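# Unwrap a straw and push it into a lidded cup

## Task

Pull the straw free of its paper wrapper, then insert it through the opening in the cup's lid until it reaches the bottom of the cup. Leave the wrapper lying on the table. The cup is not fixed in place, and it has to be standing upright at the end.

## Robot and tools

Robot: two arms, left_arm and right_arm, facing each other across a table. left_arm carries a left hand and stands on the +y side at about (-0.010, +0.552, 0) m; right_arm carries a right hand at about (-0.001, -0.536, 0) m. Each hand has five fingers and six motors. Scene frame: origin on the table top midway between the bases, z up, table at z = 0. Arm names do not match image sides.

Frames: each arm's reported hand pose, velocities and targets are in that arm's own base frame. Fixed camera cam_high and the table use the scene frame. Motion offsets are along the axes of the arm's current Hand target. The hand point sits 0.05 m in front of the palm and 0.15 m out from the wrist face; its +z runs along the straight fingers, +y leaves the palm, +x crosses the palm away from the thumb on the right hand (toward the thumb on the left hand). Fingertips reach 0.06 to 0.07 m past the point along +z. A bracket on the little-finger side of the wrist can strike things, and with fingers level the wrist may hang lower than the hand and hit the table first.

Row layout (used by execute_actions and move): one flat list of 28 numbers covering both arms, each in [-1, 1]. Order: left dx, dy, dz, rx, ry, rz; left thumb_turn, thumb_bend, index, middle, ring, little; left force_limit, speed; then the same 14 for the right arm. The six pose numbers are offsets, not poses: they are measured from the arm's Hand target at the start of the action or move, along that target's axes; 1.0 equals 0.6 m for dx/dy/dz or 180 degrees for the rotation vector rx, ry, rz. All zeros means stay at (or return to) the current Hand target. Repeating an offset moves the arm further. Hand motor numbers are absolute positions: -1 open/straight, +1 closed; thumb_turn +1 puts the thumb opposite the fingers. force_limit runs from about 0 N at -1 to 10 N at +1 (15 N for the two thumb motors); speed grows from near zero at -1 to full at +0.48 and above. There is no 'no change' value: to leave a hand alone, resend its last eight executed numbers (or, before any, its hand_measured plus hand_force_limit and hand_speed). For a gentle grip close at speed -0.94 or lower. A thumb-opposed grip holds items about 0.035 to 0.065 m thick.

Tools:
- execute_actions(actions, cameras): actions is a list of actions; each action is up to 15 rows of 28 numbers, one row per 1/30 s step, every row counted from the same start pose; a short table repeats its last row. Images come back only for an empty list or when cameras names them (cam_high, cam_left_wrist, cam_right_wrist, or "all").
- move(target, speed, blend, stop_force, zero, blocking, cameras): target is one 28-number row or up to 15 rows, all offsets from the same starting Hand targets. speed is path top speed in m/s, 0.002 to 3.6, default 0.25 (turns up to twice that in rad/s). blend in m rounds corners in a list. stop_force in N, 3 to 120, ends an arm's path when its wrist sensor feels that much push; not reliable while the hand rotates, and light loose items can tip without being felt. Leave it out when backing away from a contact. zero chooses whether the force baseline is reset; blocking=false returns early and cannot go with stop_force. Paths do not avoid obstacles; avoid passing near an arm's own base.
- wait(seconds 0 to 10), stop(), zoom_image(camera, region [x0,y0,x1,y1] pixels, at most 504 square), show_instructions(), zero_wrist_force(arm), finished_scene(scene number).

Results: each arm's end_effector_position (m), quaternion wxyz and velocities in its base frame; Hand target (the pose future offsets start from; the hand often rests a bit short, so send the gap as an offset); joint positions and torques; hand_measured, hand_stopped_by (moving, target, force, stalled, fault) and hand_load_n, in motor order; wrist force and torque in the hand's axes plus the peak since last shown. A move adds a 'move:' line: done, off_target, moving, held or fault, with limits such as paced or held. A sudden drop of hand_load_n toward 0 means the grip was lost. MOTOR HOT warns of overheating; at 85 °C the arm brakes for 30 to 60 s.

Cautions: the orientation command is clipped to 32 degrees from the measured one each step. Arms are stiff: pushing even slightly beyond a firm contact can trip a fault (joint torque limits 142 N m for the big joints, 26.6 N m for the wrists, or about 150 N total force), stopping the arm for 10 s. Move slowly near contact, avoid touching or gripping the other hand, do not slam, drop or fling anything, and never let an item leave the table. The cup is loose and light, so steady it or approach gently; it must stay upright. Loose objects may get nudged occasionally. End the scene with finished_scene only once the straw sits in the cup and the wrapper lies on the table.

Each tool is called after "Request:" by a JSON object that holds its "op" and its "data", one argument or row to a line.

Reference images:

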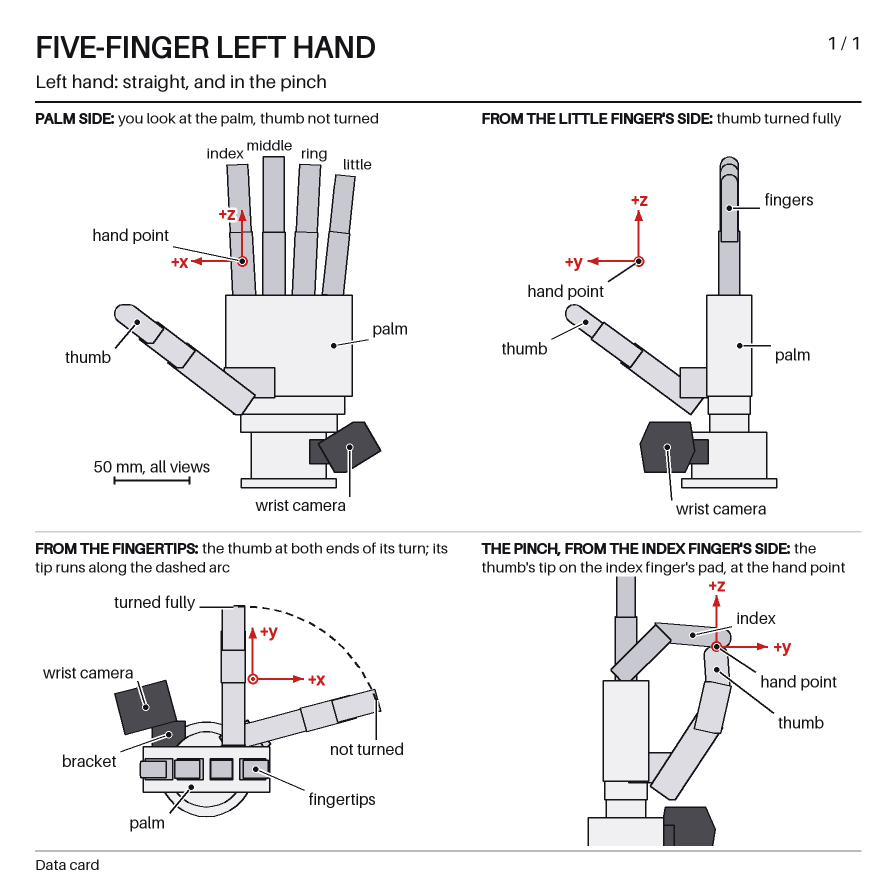

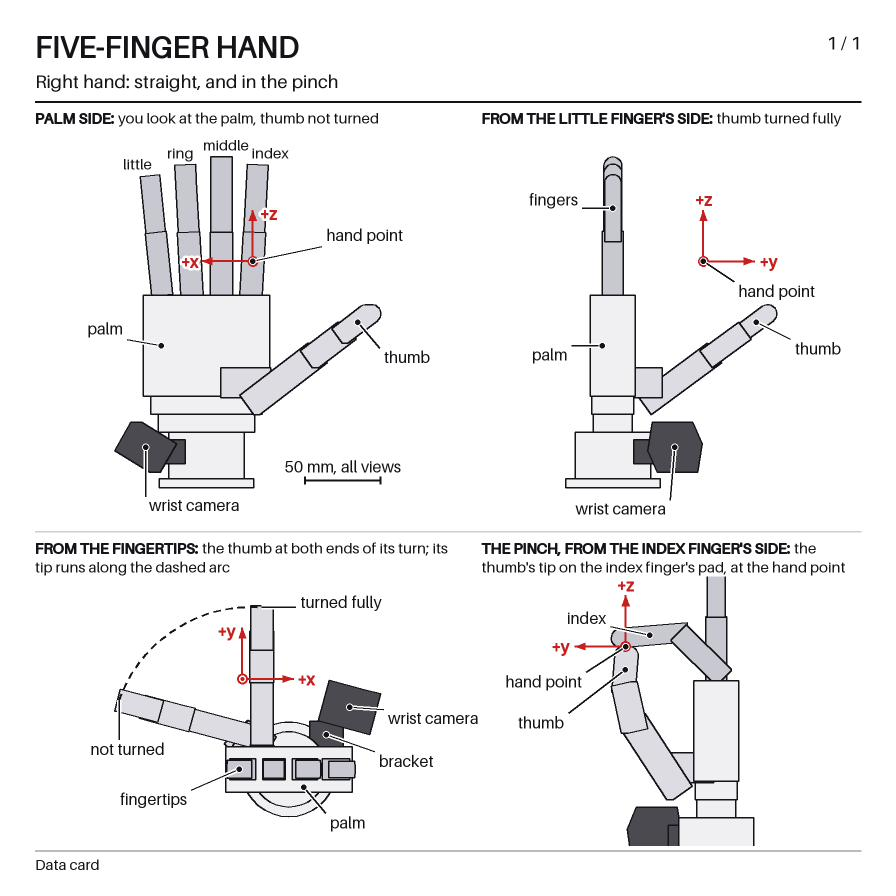

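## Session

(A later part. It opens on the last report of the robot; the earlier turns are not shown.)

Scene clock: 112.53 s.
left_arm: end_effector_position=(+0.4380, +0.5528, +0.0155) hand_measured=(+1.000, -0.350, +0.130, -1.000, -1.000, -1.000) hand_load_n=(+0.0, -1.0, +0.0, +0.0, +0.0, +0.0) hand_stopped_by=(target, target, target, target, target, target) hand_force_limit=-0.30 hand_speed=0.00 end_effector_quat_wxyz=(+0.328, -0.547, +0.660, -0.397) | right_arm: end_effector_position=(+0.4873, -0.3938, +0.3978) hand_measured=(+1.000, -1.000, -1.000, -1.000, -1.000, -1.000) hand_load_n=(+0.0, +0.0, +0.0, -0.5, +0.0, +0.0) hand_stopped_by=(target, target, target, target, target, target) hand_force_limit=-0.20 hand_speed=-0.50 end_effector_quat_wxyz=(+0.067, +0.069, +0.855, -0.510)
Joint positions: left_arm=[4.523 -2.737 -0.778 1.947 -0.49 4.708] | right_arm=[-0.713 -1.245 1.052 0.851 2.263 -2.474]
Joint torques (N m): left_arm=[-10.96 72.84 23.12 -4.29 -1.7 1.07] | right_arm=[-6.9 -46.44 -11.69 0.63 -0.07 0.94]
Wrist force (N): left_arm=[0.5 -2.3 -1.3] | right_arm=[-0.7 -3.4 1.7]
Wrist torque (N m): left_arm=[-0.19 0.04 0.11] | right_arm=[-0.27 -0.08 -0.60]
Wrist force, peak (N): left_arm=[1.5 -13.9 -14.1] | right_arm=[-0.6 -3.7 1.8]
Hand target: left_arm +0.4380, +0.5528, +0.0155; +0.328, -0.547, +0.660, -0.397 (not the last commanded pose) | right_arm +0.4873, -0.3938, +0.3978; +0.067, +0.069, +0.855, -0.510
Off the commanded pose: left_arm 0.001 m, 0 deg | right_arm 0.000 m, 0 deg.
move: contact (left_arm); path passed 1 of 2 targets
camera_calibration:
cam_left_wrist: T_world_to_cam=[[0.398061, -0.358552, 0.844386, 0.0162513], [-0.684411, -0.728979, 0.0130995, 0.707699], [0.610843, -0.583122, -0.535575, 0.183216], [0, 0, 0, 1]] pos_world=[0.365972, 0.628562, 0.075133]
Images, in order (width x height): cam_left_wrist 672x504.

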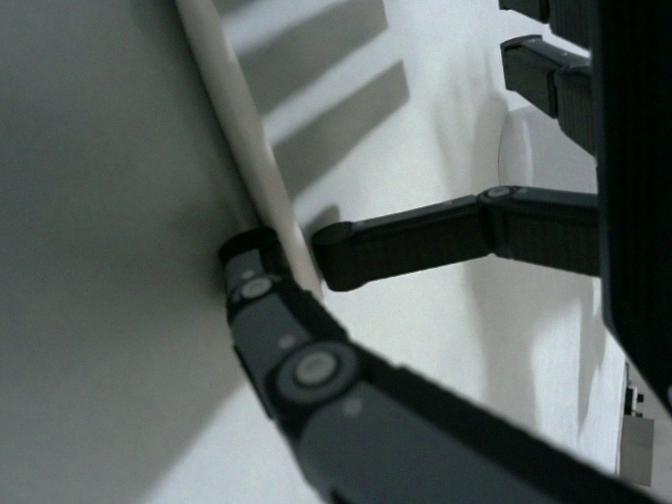

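Request:
{"op": "move", "data": {
  "target": [0,0,0,0,0,0,1,-0.2,0.5,-1,-1,-1,0.1,-0.93,0,0,0,0,0,0,1,-1,-1,-1,-1,-1,-0.2,-0.5]
}}

Request:
{"op": "move", "data": {
  "target": [0,-0.0294,-0.0156,0,0,0,1,-0.2,0.5,-1,-1,-1,0.1,-0.93,0,0,0,0,0,0,1,-1,-1,-1,-1,-1,-0.2,-0.5],
  "speed": 0.03,
  "cameras": ["cam_left_wrist"]
}}

Scene clock: 114.03 s.
left_arm: end_effector_position=(+0.4380, +0.5528, +0.0155) hand_measured=(+1.000, -0.240, +0.324, -1.000, -1.000, -1.000) hand_load_n=(-0.5, +8.0, +7.0, +0.0, +0.0, +0.0) hand_stopped_by=(target, force, force, target, target, target) hand_force_limit=0.10 hand_speed=-0.93 end_effector_quat_wxyz=(+0.328, -0.547, +0.660, -0.397) | right_arm: end_effector_position=(+0.4873, -0.3938, +0.3978) hand_measured=(+1.000, -1.000, -1.000, -1.000, -1.000, -1.000) hand_load_n=(+0.0, +0.0, +0.0, +0.0, +0.0, +0.0) hand_stopped_by=(target, target, target, target, target, target) hand_force_limit=-0.20 hand_speed=-0.50 end_effector_quat_wxyz=(+0.067, +0.069, +0.855, -0.510)
Joint positions: left_arm=[4.523 -2.737 -0.778 1.947 -0.49 4.708] | right_arm=[-0.713 -1.245 1.052 0.851 2.263 -2.474]
Joint torques (N m): left_arm=[-8.9 72.32 22.65 -4.37 0.88 1.67] | right_arm=[-6.17 -45.57 -12.68 1.23 0.41 1.6]
Wrist force (N): left_arm=[0.1 -2.0 -0.4] | right_arm=[-0.7 -3.4 1.8]
Wrist torque (N m): left_arm=[-0.15 0.05 0.09] | right_arm=[-0.28 -0.08 -0.61]
Wrist force, peak (N): left_arm=[0.5 -2.8 -1.2] | right_arm=[-0.6 -3.7 1.9]
Hand target: left_arm +0.4380, +0.5528, +0.0155; +0.328, -0.547, +0.660, -0.397 | right_arm +0.4873, -0.3938, +0.3978; +0.067, +0.069, +0.855, -0.510
Off the commanded pose: left_arm 0.000 m, 0 deg | right_arm 0.000 m, 0 deg.
move: done

Scene clock: 114.97 s.
left_arm: end_effector_position=(+0.4380, +0.5529, +0.0358) hand_measured=(+1.000, -0.240, +0.324, -1.000, -1.000, -1.000) hand_load_n=(-1.0, +7.0, +5.5, +0.0, +0.0, +0.0) hand_stopped_by=(target, force, force, target, target, target) hand_force_limit=0.10 hand_speed=-0.93 end_effector_quat_wxyz=(+0.328, -0.547, +0.660, -0.397) | right_arm: end_effector_position=(+0.4873, -0.3938, +0.3978) hand_measured=(+1.000, -1.000, -1.000, -1.000, -1.000, -1.000) hand_load_n=(+0.0, +0.0, +0.0, +0.0, +0.0, +0.0) hand_stopped_by=(target, target, target, target, target, target) hand_force_limit=-0.20 hand_speed=-0.50 end_effector_quat_wxyz=(+0.067, +0.069, +0.855, -0.510)
Joint positions: left_arm=[4.523 -2.713 -0.772 1.917 -0.49 4.708] | right_arm=[-0.713 -1.245 1.052 0.851 2.263 -2.474]
Joint torques (N m): left_arm=[-10.29 49.29 15.22 -0.33 2.79 0] | right_arm=[-6.2 -45.47 -12.82 1.78 0.77 1.59]
Wrist force (N): left_arm=[0.3 -0.7 0.4] | right_arm=[-0.4 -3.5 1.7]
Wrist torque (N m): left_arm=[-0.16 0.04 0.12] | right_arm=[-0.29 -0.11 -0.60]
Wrist force, peak (N): left_arm=[-0.1 -2.0 -0.2] | right_arm=[-0.7 -3.6 2.0]
Hand target: left_arm +0.4380, +0.5528, +0.0355; +0.328, -0.547, +0.660, -0.397 | right_arm +0.4873, -0.3938, +0.3978; +0.067, +0.069, +0.855, -0.510
Off the commanded pose: left_arm 0.000 m, 0 deg | right_arm 0.000 m, 0 deg.
move: done
camera_calibration:
cam_left_wrist: T_world_to_cam=[[0.398061, -0.358552, 0.844386, -0.000929579], [-0.684411, -0.728979, 0.0130995, 0.707501], [0.610843, -0.583122, -0.535575, 0.194027], [0, 0, 0, 1]] pos_world=[0.366072, 0.628562, 0.095433]
Images, in order (width x height): cam_left_wrist 672x504.

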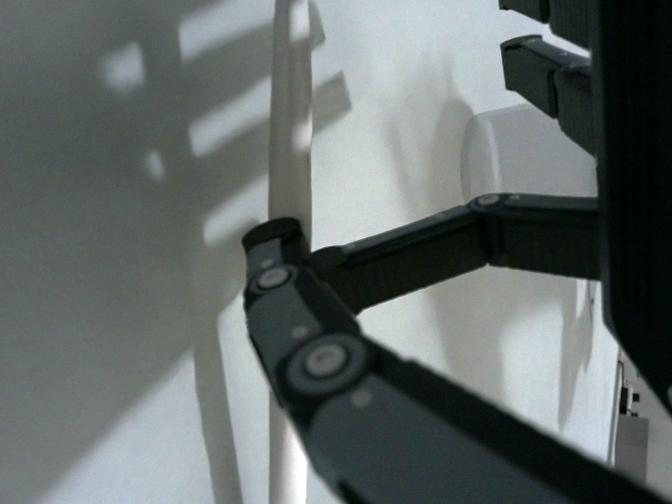

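Request:
{"op": "move", "data": {
  "target": [
    [0,-0.4342,-0.2306,0,0,0,1,-0.2,0.5,-1,-1,-1,0.1,-0.93,0,0,0,0,0,0,1,-1,-1,-1,-1,-1,-0.2,-0.5],
    [0.1307,-0.446,-0.2083,0,0,0,1,-0.2,0.5,-1,-1,-1,0.1,-0.93,-0.458,0.1707,-0.1333,-0.0946,-0.361,-0.305,1,-1,-1,-1,-1,-1,-0.2,-0.5]
  ],
  "speed": 0.25,
  "cameras": ["all"]
}}

Scene clock: 120.60 s.
left_arm: end_effector_position=(+0.4389, +0.4733, +0.3306) hand_measured=(+1.000, -0.240, +0.324, -1.000, -1.000, -1.000) hand_load_n=(-1.0, +6.5, +5.0, +0.0, +0.0, +0.0) hand_stopped_by=(target, force, force, target, target, target) hand_force_limit=0.10 hand_speed=-0.93 end_effector_quat_wxyz=(+0.328, -0.547, +0.660, -0.397) | right_arm: end_effector_position=(+0.7717, -0.2882, +0.3966) hand_measured=(+1.000, -1.000, -1.000, -1.000, -1.000, -1.000) hand_load_n=(+0.0, +0.0, +0.0, +0.0, +0.0, +0.0) hand_stopped_by=(target, target, target, target, target, target) hand_force_limit=-0.20 hand_speed=-0.50 end_effector_quat_wxyz=(+0.329, -0.534, +0.650, -0.429)
Joint positions: left_arm=[4.495 -2.325 -0.729 1.537 -0.491 4.65] | right_arm=[-0.658 -0.649 0.035 1.077 1.183 -3.362]
Joint torques (N m): left_arm=[6.45 38.98 22.79 -4.4 1.67 -0.42] | right_arm=[-8.52 -68.77 -7.75 -1.25 -2.38 -1.03]
Wrist force (N): left_arm=[0.7 -0.3 0.9] | right_arm=[0.1 -3.5 2.0]
Wrist torque (N m): left_arm=[-0.18 0.02 0.14] | right_arm=[-0.27 -0.16 -0.60]
Wrist force, peak (N): left_arm=[0.6 -2.5 -0.5] | right_arm=[-0.3 -3.6 2.6]
Hand target: left_arm +0.4388, +0.4733, +0.3306; +0.328, -0.547, +0.660, -0.397 | right_arm +0.7726, -0.2888, +0.3975; +0.275, -0.593, +0.686, -0.320
Off the commanded pose: left_arm 0.000 m, 0 deg | right_arm 0.001 m, 16 deg.
elbow stopped short (left arm): the move would have taken joint 3 (elbow) straighter than the controller allows.
elbow stopped short (right arm): the move would have taken joint 3 (elbow) straighter than the controller allows.
move: off_target (right_arm)
camera_calibration:
cam_left_wrist: T_world_to_cam=[[0.39805, -0.358715, 0.844322, -0.278595], [-0.684502, -0.728894, 0.013029, 0.646176], [0.610748, -0.583127, -0.535678, 0.305087], [0, 0, 0, 1]] pos_world=[0.366872, 0.548962, 0.390233]
cam_right_wrist: T_world_to_cam=[[-0.45058, -0.176839, -0.875046, 0.641524], [-0.390915, 0.920299, 0.0153065, 0.556153], [0.802598, 0.348966, -0.483797, -0.211136], [0, 0, 0, 1]] pos_world=[0.675924, -0.324702, 0.450704]

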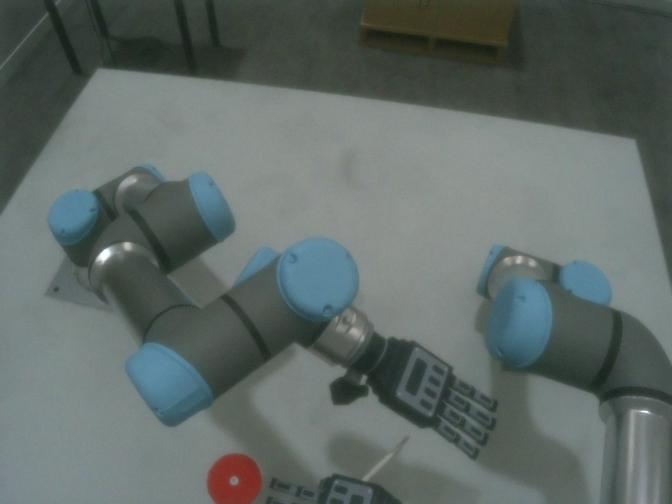

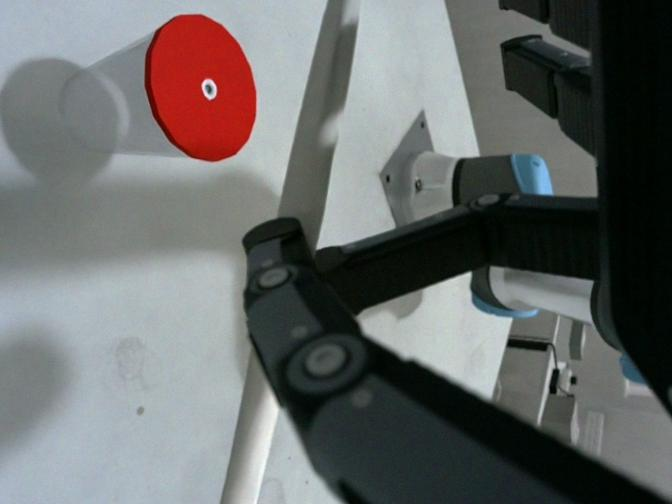

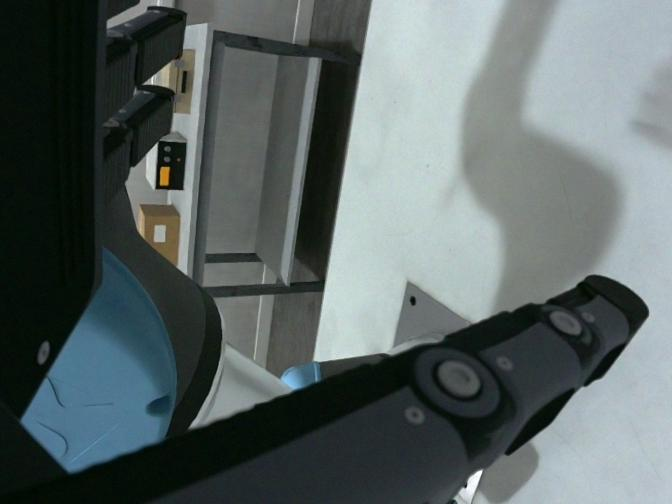

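Request:
{"op": "move", "data": {
  "target": [-0.0443,-0.1072,0.2019,0,0,0,1,-0.2,0.5,-1,-1,-1,0.1,-0.93,0.0443,0.147,-0.1752,0,0,0,1,-1,-1,-1,-1,-1,-0.2,-0.5],
  "speed": 0.15,
  "cameras": ["all"]
}}

Scene clock: 122.37 s.
left_arm: end_effector_position=(+0.5778, +0.4729, +0.3298) hand_measured=(+1.000, -0.240, +0.324, -1.000, -1.000, -1.000) hand_load_n=(-1.0, +6.5, +5.0, +0.0, +0.0, +0.0) hand_stopped_by=(target, force, force, target, target, target) hand_force_limit=0.10 hand_speed=-0.93 end_effector_quat_wxyz=(+0.360, -0.549, +0.644, -0.393) end_effector_velocity=(+0.001, +0.000, +0.000) end_effector_angular_velocity=(+0.002, -0.002, +0.000) | right_arm: end_effector_position=(+0.6330, -0.2952, +0.3978) hand_measured=(+1.000, -1.000, -1.000, -1.000, -1.000, -1.000) hand_load_n=(+0.0, +0.0, +0.0, +0.0, +0.0, +0.0) hand_stopped_by=(target, target, target, target, target, target) hand_force_limit=-0.20 hand_speed=-0.50 end_effector_quat_wxyz=(+0.276, -0.593, +0.686, -0.320)
Joint positions: left_arm=[4.289 -2.637 -0.035 1.656 -0.532 4.125] | right_arm=[-0.804 -0.854 0.348 1.321 1.084 -3.604]
Joint velocities: left_arm=[-0.001 0 0 0.005 0.001 -0.003] | right_arm=[within noise]
Joint torques (N m): left_arm=[0.02 50.88 11.96 0.88 3.58 -0.93] | right_arm=[5.94 -34.2 -18.67 2.96 2.45 -1.17]
Wrist force (N): left_arm=[-0.1 0.1 0.6] | right_arm=[0.0 -2.8 1.3]
Wrist torque (N m): left_arm=[-0.06 0.09 0.06] | right_arm=[-0.20 -0.06 -0.51]
Wrist force, peak (N): left_arm=[0.3 -0.6 2.0] | right_arm=[-0.3 -3.5 3.2]
Hand target: left_arm +0.5785, +0.4739, +0.3303; +0.328, -0.547, +0.660, -0.397 | right_arm +0.6330, -0.2952, +0.3977; +0.275, -0.593, +0.686, -0.320
Off the commanded pose: left_arm 0.001 m, 4 deg | right_arm 0.000 m, 0 deg.
elbow stopped short (left arm): the move would have taken joint 3 (elbow) straighter than the controller allows.
elbow read too straight (left arm): the controller reads joint 3 (elbow) straighter than it allows; while it does, the hand can move without a command.
move: off_target (left_arm)
camera_calibration:
cam_left_wrist: T_world_to_cam=[[0.373808, -0.362504, 0.853732, -0.320646], [-0.648212, -0.760457, -0.0390779, 0.75218], [0.663392, -0.538791, -0.519244, 0.162806], [0, 0, 0, 1]] pos_world=[0.499428, 0.543484, 0.387676]
cam_right_wrist: T_world_to_cam=[[-0.653244, -0.15024, -0.742092, 0.662136], [-0.422255, 0.885832, 0.19236, 0.447506], [0.628468, 0.43901, -0.642104, 0.102942], [0, 0, 0, 1]] pos_world=[0.556802, -0.342129, 0.471383]

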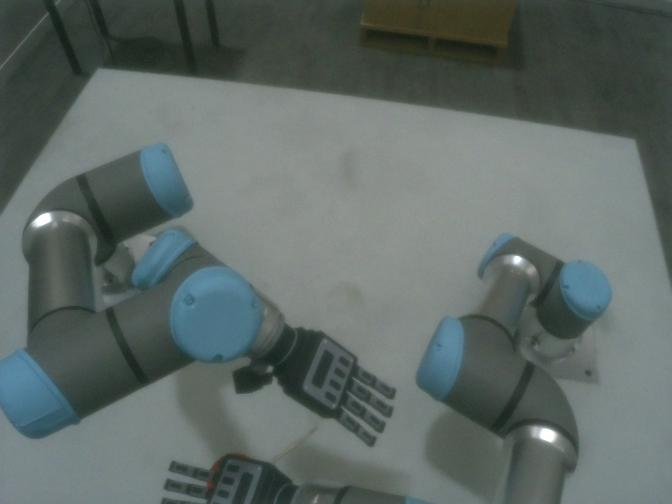

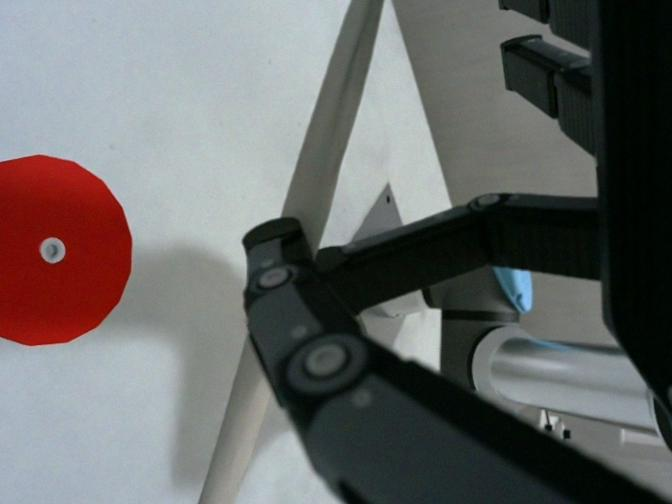

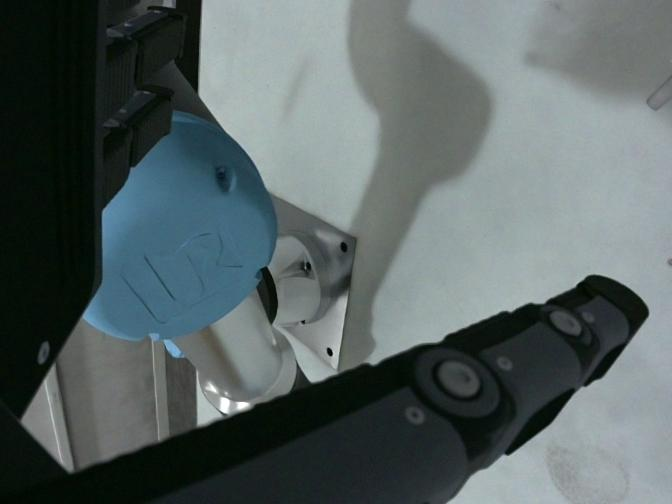

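Request:
{"op": "move", "data": {
  "target": [0.0975,0.0308,-0.0582,0,0,-0.26,1,-0.2,0.5,-1,-1,-1,0.1,-0.93,0,0,0,0,0,0,1,-1,-1,-1,-1,-1,-0.2,-0.5],
  "speed": 0.15,
  "cameras": ["all"]
}}

Scene clock: 126.03 s.
left_arm: end_effector_position=(+0.5287, +0.4238, +0.3306) hand_measured=(+1.000, -0.240, +0.324, -1.000, -1.000, -1.000) hand_load_n=(-0.5, +5.5, +4.5, +0.0, +0.0, +0.0) hand_stopped_by=(target, force, force, target, target, target) hand_force_limit=0.10 hand_speed=-0.93 end_effector_quat_wxyz=(-0.143, +0.764, -0.389, +0.494) | right_arm: end_effector_position=(+0.6330, -0.2952, +0.3977) hand_measured=(+1.000, -1.000, -1.000, -1.000, -1.000, -1.000) hand_load_n=(+0.0, +0.0, +0.0, -0.5, +0.0, +0.0) hand_stopped_by=(target, target, target, target, target, target) hand_force_limit=-0.20 hand_speed=-0.50 end_effector_quat_wxyz=(+0.275, -0.593, +0.686, -0.320)
Joint positions: left_arm=[4.365 -2.406 -0.62 1.744 -0.513 3.565] | right_arm=[-0.804 -0.854 0.348 1.322 1.084 -3.604]
Joint torques (N m): left_arm=[-11.24 41.79 19.35 -2.78 1.25 0.47] | right_arm=[11.42 -35.56 -22.2 2.59 2.38 -1.29]
Wrist force (N): left_arm=[1.1 -0.6 0.6] | right_arm=[-0.2 -3.0 1.4]
Wrist torque (N m): left_arm=[-0.09 -0.10 0.17] | right_arm=[-0.22 -0.04 -0.53]
Wrist force, peak (N): left_arm=[1.6 0.0 1.1] | right_arm=[-0.2 -3.0 1.6]
Hand target: left_arm +0.5288, +0.4238, +0.3305; -0.143, +0.764, -0.389, +0.494 | right_arm +0.6330, -0.2952, +0.3977; +0.275, -0.593, +0.686, -0.320
Off the commanded pose: left_arm 0.000 m, 0 deg | right_arm 0.000 m, 0 deg.
move: done
camera_calibration:
cam_left_wrist: T_world_to_cam=[[0.498814, 0.42393, 0.755955, -0.687888], [-0.348134, -0.700756, 0.622691, 0.280236], [0.793717, -0.573781, -0.201963, 0.0103768], [0, 0, 0, 1]] pos_world=[0.432452, 0.493947, 0.347607]
cam_right_wrist: T_world_to_cam=[[-0.65342, -0.150206, -0.741944, 0.662101], [-0.422265, 0.885785, 0.192556, 0.447421], [0.628279, 0.439117, -0.642216, 0.103073], [0, 0, 0, 1]] pos_world=[0.556802, -0.342129, 0.471284]

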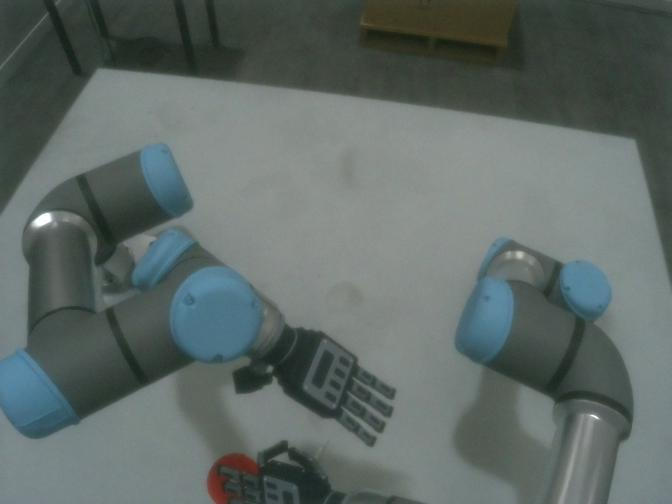

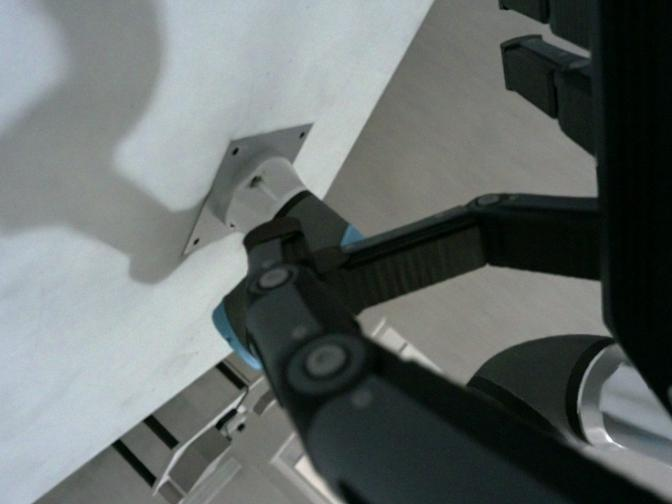

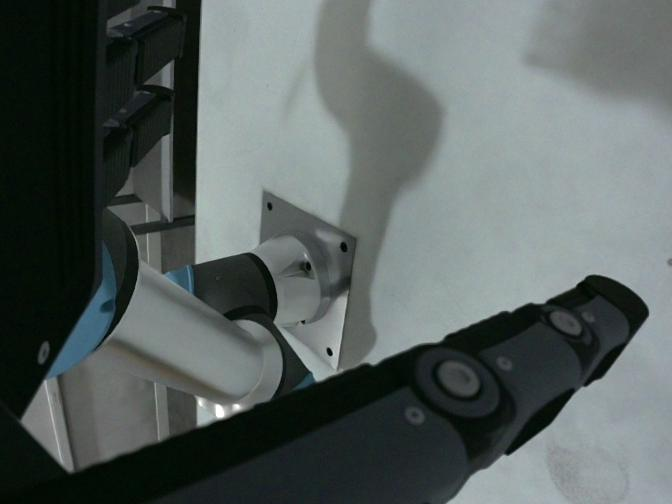

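Request:
{"op": "zoom_image", "data": {
  "camera": "cam_high",
  "region": [190, 370, 410, 504]
}}

Request:
{"op": "zoom_image", "data": {
  "camera": "cam_left_wrist",
  "region": [130, 130, 430, 430]
}}

Scaled by 2.291 from the camera's 672x504 image, which has a finer 960x720 frame.

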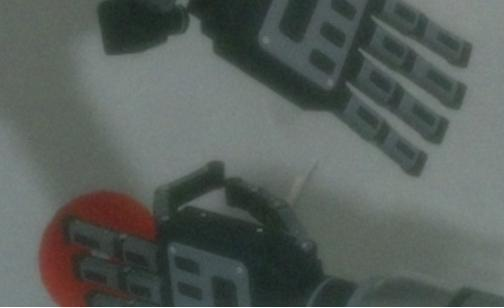

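Scaled by 1.680 from the camera's 672x504 image, which has a finer 960x720 frame.

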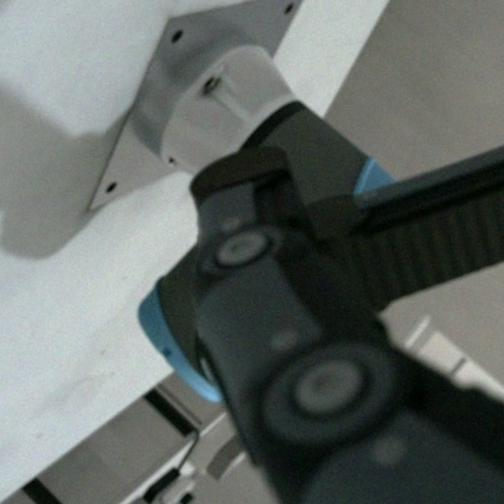

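Request:
{"op": "move", "data": {
  "target": [0,0,-0.25,0,0,0,1,-0.2,0.5,-1,-1,-1,0.1,-0.93,0,0,-0.15,0,0,0,1,-1,-1,-1,-1,-1,-0.2,-0.5],
  "speed": 0.25,
  "cameras": ["all"]
}}

Request:
{"op": "zoom_image", "data": {
  "camera": "cam_high",
  "region": [190, 370, 410, 504]
}}

Scene clock: 127.43 s.
left_arm: end_effector_position=(+0.3988, +0.4485, +0.4011) hand_measured=(+1.000, -0.240, +0.324, -1.000, -1.000, -1.000) hand_load_n=(+0.0, +5.5, +4.0, +0.0, +0.0, +0.0) hand_stopped_by=(target, force, force, target, target, target) hand_force_limit=0.10 hand_speed=-0.93 end_effector_quat_wxyz=(-0.143, +0.764, -0.389, +0.494) end_effector_velocity=(-0.001, +0.000, +0.001) end_effector_angular_velocity=(-0.002, -0.001, -0.001) | right_arm: end_effector_position=(+0.5648, -0.2851, +0.4556) hand_measured=(+1.000, -1.000, -1.000, -1.000, -1.000, -1.000) hand_load_n=(+0.0, +0.0, +0.0, +0.0, +0.0, +0.0) hand_stopped_by=(target, target, target, target, target, target) hand_force_limit=-0.20 hand_speed=-0.50 end_effector_quat_wxyz=(+0.275, -0.593, +0.686, -0.320)
Joint positions: left_arm=[4.589 -2.296 -0.737 1.341 -0.494 4.032] | right_arm=[-0.89 -1.007 0.452 1.406 1.027 -3.677]
Joint velocities: left_arm=[0.001 0 0 -0.006 0.001 0.005] | right_arm=[within noise]
Joint torques (N m): left_arm=[7.96 40.08 22.77 -4.67 3.51 1.69] | right_arm=[8.3 -34.17 -21.71 1.17 2.18 0.72]
Wrist force (N): left_arm=[1.6 -0.6 0.9] | right_arm=[0.0 -2.7 1.2]
Wrist torque (N m): left_arm=[-0.09 -0.14 0.21] | right_arm=[-0.18 -0.09 -0.47]
Wrist force, peak (N): left_arm=[1.5 -0.6 2.9] | right_arm=[-0.4 -2.7 2.8]
Hand target: left_arm +0.3988, +0.4485, +0.4011; -0.143, +0.764, -0.389, +0.494 | right_arm +0.5648, -0.2851, +0.4556; +0.275, -0.593, +0.686, -0.320
Off the commanded pose: left_arm 0.000 m, 0 deg | right_arm 0.000 m, 0 deg.
move: done
camera_calibration:
cam_left_wrist: T_world_to_cam=[[0.499151, 0.424141, 0.755614, -0.686852], [-0.347986, -0.700489, 0.623074, 0.20814], [0.79357, -0.573951, -0.202055, 0.142043], [0, 0, 0, 1]] pos_world=[0.302552, 0.518648, 0.418009]
cam_right_wrist: T_world_to_cam=[[-0.653317, -0.150203, -0.742035, 0.662063], [-0.422234, 0.885825, 0.192441, 0.398717], [0.628408, 0.439037, -0.642145, 0.178525], [0, 0, 0, 1]] pos_world=[0.488702, -0.332128, 0.529183]

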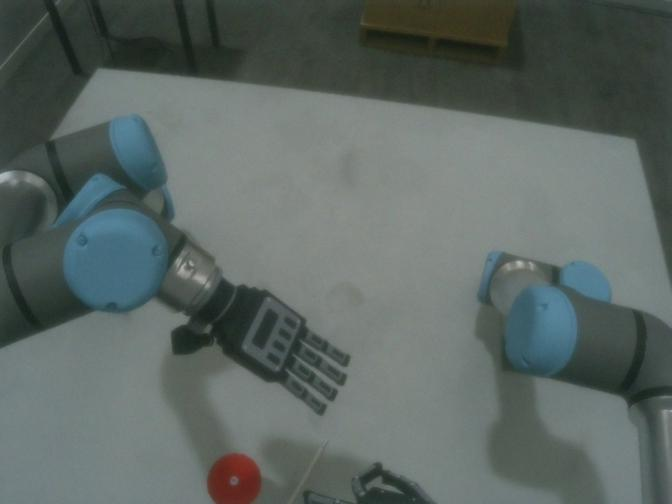

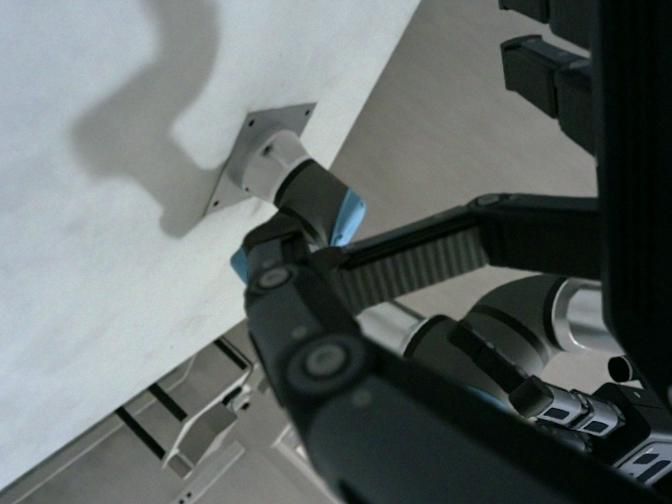

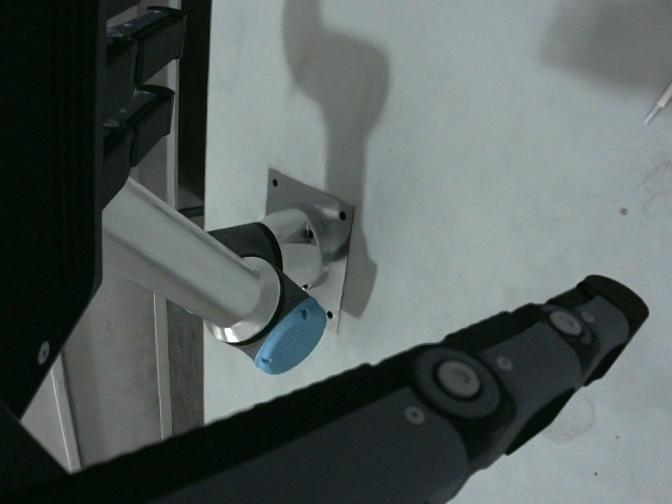

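Scaled by 2.291 from the camera's 672x504 image, which has a finer 960x720 frame.

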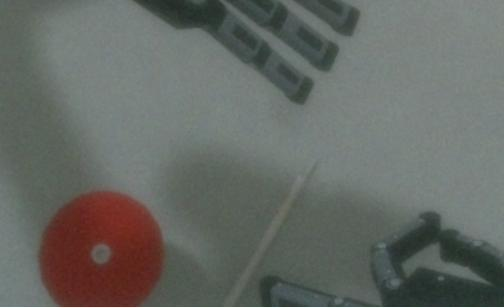

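Request:
{"op": "move", "data": {
  "target": [
    [0,0,0,0,0,0,1,-0.35,0.13,0.95,0.95,0.95,0.1,0,0.047,0.148,-0.306,0,0,0,1,-1,-1,-1,-1,-1,-0.2,-0.5],
    [-0.2847,0.2065,0.4112,-0.0229,0.0544,0.29,1,-0.35,0.13,0.95,0.95,0.95,0.1,0,0.047,0.148,-0.306,0,0,0,1,-1,-1,-1,-1,-1,-0.2,-0.5]
  ],
  "speed": 0.35,
  "cameras": ["all"]
}}

Scene clock: 131.67 s.
left_arm: end_effector_position=(+0.5208, +0.4520, +0.1003) hand_measured=(+1.000, -0.350, +0.130, +0.346, +0.950, +0.950) hand_load_n=(-0.5, +1.5, +0.0, +15.5, +0.0, +0.0) hand_stopped_by=(target, target, target, force, target, target) hand_force_limit=0.10 hand_speed=0.00 end_effector_quat_wxyz=(+0.286, -0.477, +0.712, -0.428) | right_arm: end_effector_position=(+0.3652, -0.2843, +0.5058) hand_measured=(+1.000, -1.000, -1.000, -1.000, -1.000, -1.000) hand_load_n=(-0.5, +0.0, +0.0, +0.0, +0.0, +0.0) hand_stopped_by=(target, target, target, target, target, target) hand_force_limit=-0.20 hand_speed=-0.50 end_effector_quat_wxyz=(+0.275, -0.593, +0.686, -0.320)
Joint positions: left_arm=[4.348 -2.614 -0.813 1.807 -0.488 4.768] | right_arm=[-1.328 -1.399 0.943 1.603 0.784 -4.147]
Joint torques (N m): left_arm=[1.62 58.55 9.71 -0.28 3.89 1.56] | right_arm=[-12.37 -39.79 -8 3.67 -3.02 1.06]
Wrist force (N): left_arm=[0.0 0.0 0.9] | right_arm=[0.0 -2.9 1.3]
Wrist torque (N m): left_arm=[-0.06 0.12 0.18] | right_arm=[-0.22 -0.09 -0.50]
Wrist force, peak (N): left_arm=[2.3 -1.0 -0.3] | right_arm=[-0.2 -4.0 3.5]
Hand target: left_arm +0.5208, +0.4520, +0.1003; +0.287, -0.477, +0.712, -0.428 | right_arm +0.3652, -0.2843, +0.5058; +0.275, -0.593, +0.686, -0.320
Off the commanded pose: left_arm 0.000 m, 0 deg | right_arm 0.000 m, 0 deg.
move: done
camera_calibration:
cam_left_wrist: T_world_to_cam=[[0.315708, -0.431548, 0.845041, -0.0486751], [-0.817554, -0.575739, 0.0114189, 0.690014], [0.481595, -0.694472, -0.534579, 0.236771], [0, 0, 0, 1]] pos_world=[0.465463, 0.540693, 0.159826]
cam_right_wrist: T_world_to_cam=[[-0.65342, -0.150206, -0.741944, 0.568957], [-0.422265, 0.885785, 0.192556, 0.303868], [0.628279, 0.439117, -0.642216, 0.335964], [0, 0, 0, 1]] pos_world=[0.289002, -0.331229, 0.579384]

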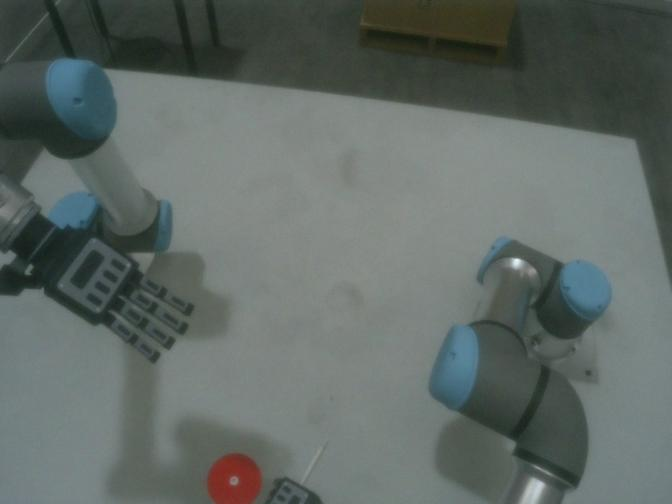

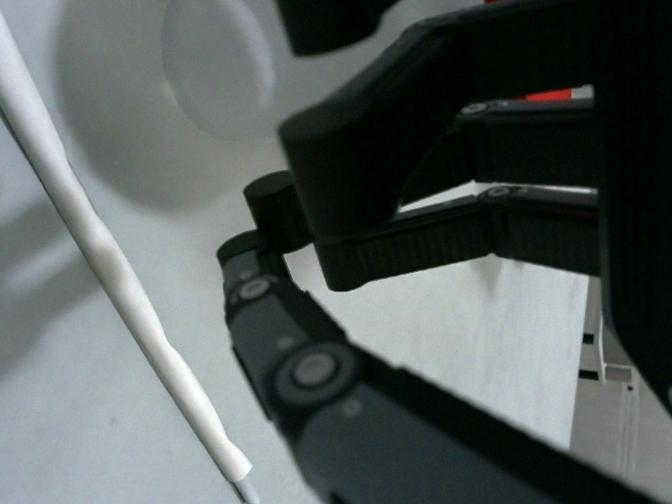

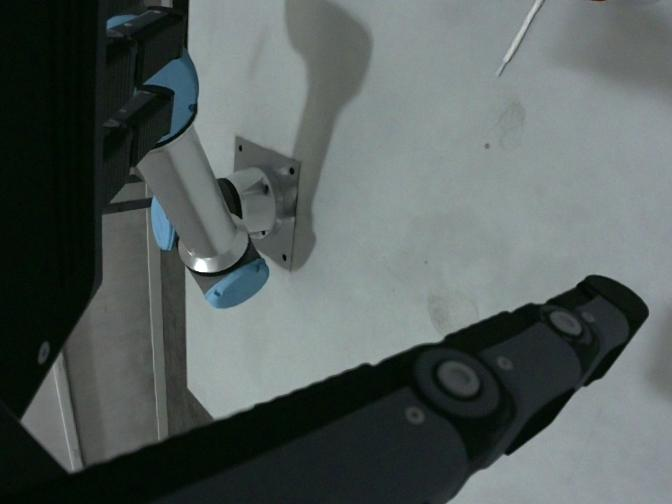

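Request:
{"op": "move", "data": {
  "target": [
    [0,0,0,0,0,0,1,-0.35,0.13,-0.4,0.9,0.9,0.1,0,0,0,0,0,0,0,1,-1,-1,-1,-1,-1,-0.2,-0.5],
    [0.0413,0.099,0.0622,0,0,0,1,-0.35,0.13,-0.4,0.9,0.9,0.1,0,0,0,0,0,0,0,1,-1,-1,-1,-1,-1,-0.2,-0.5]
  ],
  "speed": 0.15,
  "cameras": ["cam_left_wrist"]
}}

Scene clock: 133.73 s.
left_arm: end_effector_position=(+0.5162, +0.4270, +0.0303) hand_measured=(+1.000, -0.350, +0.130, -0.400, +0.900, +0.900) hand_load_n=(+0.0, +0.0, +0.0, +0.0, +0.0, +0.0) hand_stopped_by=(target, target, target, target, target, target) hand_force_limit=0.10 hand_speed=0.00 end_effector_quat_wxyz=(+0.286, -0.477, +0.712, -0.429) | right_arm: end_effector_position=(+0.3652, -0.2843, +0.5058) hand_measured=(+1.000, -1.000, -1.000, -1.000, -1.000, -1.000) hand_load_n=(+0.0, +0.0, +0.0, +0.0, -0.5, +0.0) hand_stopped_by=(target, target, target, target, target, target) hand_force_limit=-0.20 hand_speed=-0.50 end_effector_quat_wxyz=(+0.275, -0.593, +0.686, -0.320)
Joint positions: left_arm=[4.34 -2.623 -0.983 2 -0.488 4.753] | right_arm=[-1.328 -1.399 0.943 1.603 0.784 -4.147]
Joint torques (N m): left_arm=[7.45 71.41 8 -0.6 3.22 1.31] | right_arm=[-11.5 -39.67 -7.54 3.8 -3.11 1.29]
Wrist force (N): left_arm=[0.0 -0.3 1.0] | right_arm=[0.0 -3.1 1.4]
Wrist torque (N m): left_arm=[-0.10 0.14 0.20] | right_arm=[-0.26 -0.11 -0.51]
Wrist force, peak (N): left_arm=[0.6 1.0 1.7] | right_arm=[0.1 -3.3 1.3]
Hand target: left_arm +0.5161, +0.4271, +0.0303; +0.287, -0.477, +0.712, -0.428 | right_arm +0.3652, -0.2843, +0.5058; +0.275, -0.593, +0.686, -0.320
Off the commanded pose: left_arm 0.000 m, 0 deg | right_arm 0.000 m, 0 deg.
move: done
camera_calibration:
cam_left_wrist: T_world_to_cam=[[0.315476, -0.431565, 0.845119, 0.00128264], [-0.817712, -0.575515, 0.0113547, 0.672541], [0.481478, -0.694646, -0.534458, 0.184385], [0, 0, 0, 1]] pos_world=[0.460763, 0.515694, 0.0898253]
Images, in order (width x height): cam_left_wrist 672x504.

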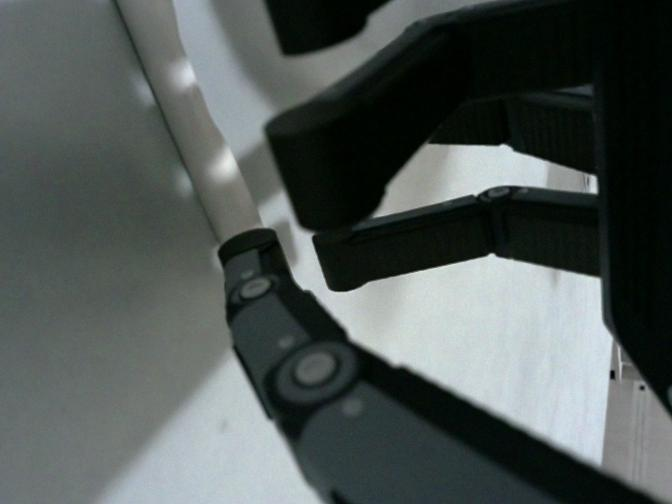

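Request:
{"op": "move", "data": {
  "target": [
    [0,-0.0039,0.0074,0,0,0,1,-0.35,0.13,-0.4,0.9,0.9,0.1,0,0,0,0,0,0,0,1,-1,-1,-1,-1,-1,-0.2,-0.5],
    [0,0.0189,0.0195,0,0,0,1,-0.35,0.13,-0.4,0.9,0.9,0.1,0,0,0,0,0,0,0,1,-1,-1,-1,-1,-1,-0.2,-0.5]
  ],
  "speed": 0.03,
  "stop_force": 3,
  "cameras": ["cam_left_wrist"]
}}

Scene clock: 135.93 s.
left_arm: end_effector_position=(+0.5208, +0.4252, +0.0163) hand_measured=(+1.000, -0.350, +0.130, -0.400, +0.900, +0.900) hand_load_n=(+0.0, +0.0, +0.0, +0.5, +0.0, +0.0) hand_stopped_by=(target, target, target, target, target, target) hand_force_limit=0.10 hand_speed=0.00 end_effector_quat_wxyz=(+0.287, -0.477, +0.712, -0.428) | right_arm: end_effector_position=(+0.3652, -0.2843, +0.5058) hand_measured=(+1.000, -1.000, -1.000, -1.000, -1.000, -1.000) hand_load_n=(+0.0, +0.0, +0.0, +0.0, +0.0, +0.0) hand_stopped_by=(target, target, target, target, target, target) hand_force_limit=-0.20 hand_speed=-0.50 end_effector_quat_wxyz=(+0.275, -0.593, +0.686, -0.320)
Joint positions: left_arm=[4.332 -2.642 -0.981 2.031 -0.488 4.736] | right_arm=[-1.328 -1.399 0.943 1.603 0.784 -4.147]
Joint torques (N m): left_arm=[-10.99 70.6 21.64 -4.39 -1.42 -0.43] | right_arm=[-11.2 -39.48 -7.61 3.73 -2.99 1.17]
Wrist force (N): left_arm=[0.9 -2.3 0.2] | right_arm=[0.0 -3.0 1.3]
Wrist torque (N m): left_arm=[-0.10 0.10 0.21] | right_arm=[-0.23 -0.10 -0.50]
Wrist force, peak (N): left_arm=[1.5 -18.8 -15.0] | right_arm=[0.0 -3.1 1.3]
Hand target: left_arm +0.5208, +0.4252, +0.0163; +0.287, -0.477, +0.712, -0.428 (not the last commanded pose) | right_arm +0.3652, -0.2843, +0.5058; +0.275, -0.593, +0.686, -0.320
Off the commanded pose: left_arm 0.002 m, 0 deg | right_arm 0.000 m, 0 deg.
move: contact (left_arm); path passed 1 of 2 targets
camera_calibration:
cam_left_wrist: T_world_to_cam=[[0.315408, -0.431842, 0.845003, 0.0110683], [-0.817683, -0.575562, 0.0110681, 0.675458], [0.481572, -0.694436, -0.534647, 0.1733], [0, 0, 0, 1]] pos_world=[0.465363, 0.513893, 0.0758256]
Images, in order (width x height): cam_left_wrist 672x504.

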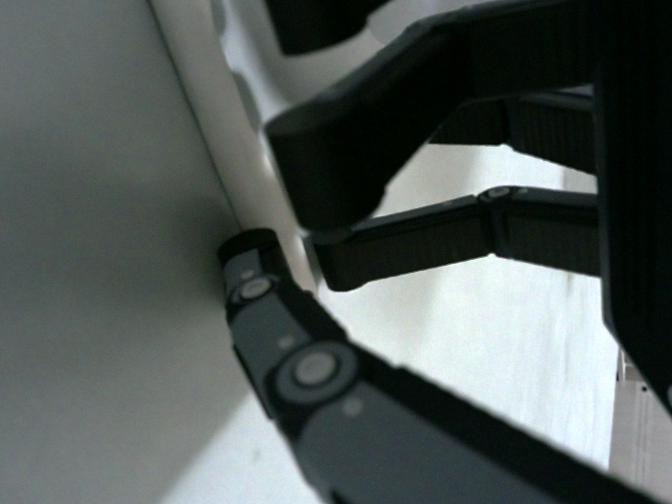

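Request:
{"op": "move", "data": {
  "target": [0,0,0,0,0,0,1,-0.2,0.5,-0.4,0.9,0.9,0.1,-0.93,0,0,0,0,0,0,1,-1,-1,-1,-1,-1,-0.2,-0.5]
}}

Request:
{"op": "move", "data": {
  "target": [
    [0,-0.0442,-0.0235,0,0,0,1,-0.2,0.5,-0.4,0.9,0.9,0.1,-0.93,0,0,0,0,0,0,1,-1,-1,-1,-1,-1,-0.2,-0.5],
    [0,-0.0442,-0.0235,0,0,0,1,-0.2,0.5,0.6,0.9,0.9,-0.3,-0.93,0,0,0,0,0,0,1,-1,-1,-1,-1,-1,-0.2,-0.5]
  ],
  "speed": 0.03,
  "cameras": ["cam_left_wrist"]
}}

Scene clock: 137.57 s.
left_arm: end_effector_position=(+0.5208, +0.4252, +0.0163) hand_measured=(+1.000, -0.232, +0.324, -0.400, +0.900, +0.900) hand_load_n=(-1.0, +8.0, +6.5, +0.5, +0.0, +0.0) hand_stopped_by=(target, force, force, target, target, target) hand_force_limit=0.10 hand_speed=-0.93 end_effector_quat_wxyz=(+0.287, -0.477, +0.712, -0.428) | right_arm: end_effector_position=(+0.3652, -0.2843, +0.5058) hand_measured=(+1.000, -1.000, -1.000, -1.000, -1.000, -1.000) hand_load_n=(+0.0, +0.0, +0.0, +0.0, +0.0, +0.0) hand_stopped_by=(target, target, target, target, target, target) hand_force_limit=-0.20 hand_speed=-0.50 end_effector_quat_wxyz=(+0.275, -0.593, +0.686, -0.320)
Joint positions: left_arm=[4.332 -2.642 -0.981 2.031 -0.488 4.736] | right_arm=[-1.328 -1.399 0.943 1.603 0.784 -4.147]
Joint torques (N m): left_arm=[-9.78 69.52 21.84 -4.15 -0.26 -0.36] | right_arm=[-11.53 -39.84 -8.13 3.88 -2.96 1.26]
Wrist force (N): left_arm=[0.5 -2.1 0.1] | right_arm=[0.0 -3.1 1.4]
Wrist torque (N m): left_arm=[-0.05 0.15 0.17] | right_arm=[-0.25 -0.10 -0.51]
Wrist force, peak (N): left_arm=[0.5 -2.6 0.0] | right_arm=[0.2 -3.2 1.2]
Hand target: left_arm +0.5208, +0.4252, +0.0163; +0.287, -0.477, +0.712, -0.428 | right_arm +0.3652, -0.2843, +0.5058; +0.275, -0.593, +0.686, -0.320
Off the commanded pose: left_arm 0.000 m, 0 deg | right_arm 0.000 m, 0 deg.
move: done

Scene clock: 142.10 s.
left_arm: end_effector_position=(+0.5207, +0.4252, +0.0464) hand_measured=(+1.000, -0.232, +0.324, +0.188, +0.900, +0.900) hand_load_n=(+1.0, +8.0, +5.0, +4.5, +0.0, +0.0) hand_stopped_by=(target, force, force, force, target, target) hand_force_limit=-0.30 hand_speed=-0.93 end_effector_quat_wxyz=(+0.287, -0.477, +0.712, -0.428) | right_arm: end_effector_position=(+0.3652, -0.2843, +0.5058) hand_measured=(+1.000, -1.000, -1.000, -1.000, -1.000, -1.000) hand_load_n=(+0.0, +0.0, +0.0, +0.0, +0.0, +0.0) hand_stopped_by=(target, target, target, target, target, target) hand_force_limit=-0.20 hand_speed=-0.50 end_effector_quat_wxyz=(+0.275, -0.593, +0.686, -0.320)
Joint positions: left_arm=[4.332 -2.604 -0.973 1.985 -0.488 4.736] | right_arm=[-1.328 -1.399 0.943 1.603 0.784 -4.147]
Joint torques (N m): left_arm=[6.8 46.33 7.31 -0.52 2.96 -0.29] | right_arm=[-10.73 -39.22 -8.23 3.66 -2.9 1.16]
Wrist force (N): left_arm=[-0.1 -0.3 0.8] | right_arm=[-0.1 -2.9 1.1]
Wrist torque (N m): left_arm=[-0.10 0.16 0.11] | right_arm=[-0.22 -0.08 -0.51]
Wrist force, peak (N): left_arm=[0.6 -2.0 0.0] | right_arm=[0.1 -3.2 1.4]
Hand target: left_arm +0.5207, +0.4252, +0.0464; +0.287, -0.477, +0.712, -0.428 | right_arm +0.3652, -0.2843, +0.5058; +0.275, -0.593, +0.686, -0.320
Off the commanded pose: left_arm 0.000 m, 0 deg | right_arm 0.000 m, 0 deg.
move: done
camera_calibration:
cam_left_wrist: T_world_to_cam=[[0.315408, -0.431842, 0.845003, -0.0143663], [-0.817683, -0.575562, 0.0110681, 0.675125], [0.481572, -0.694436, -0.534647, 0.189393], [0, 0, 0, 1]] pos_world=[0.465363, 0.513893, 0.105926]
Images, in order (width x height): cam_left_wrist 672x504.

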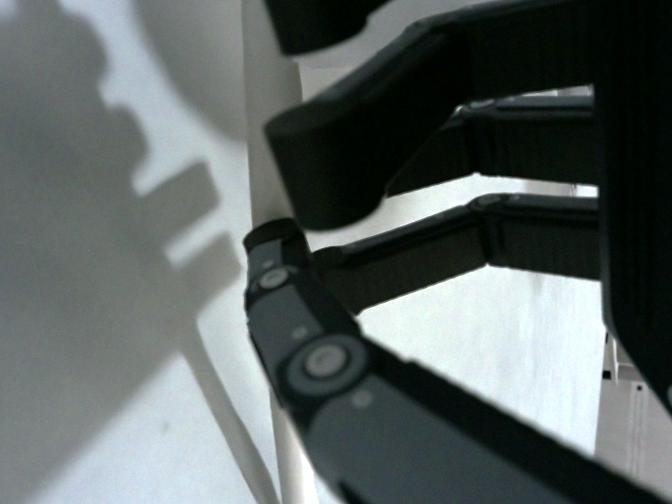

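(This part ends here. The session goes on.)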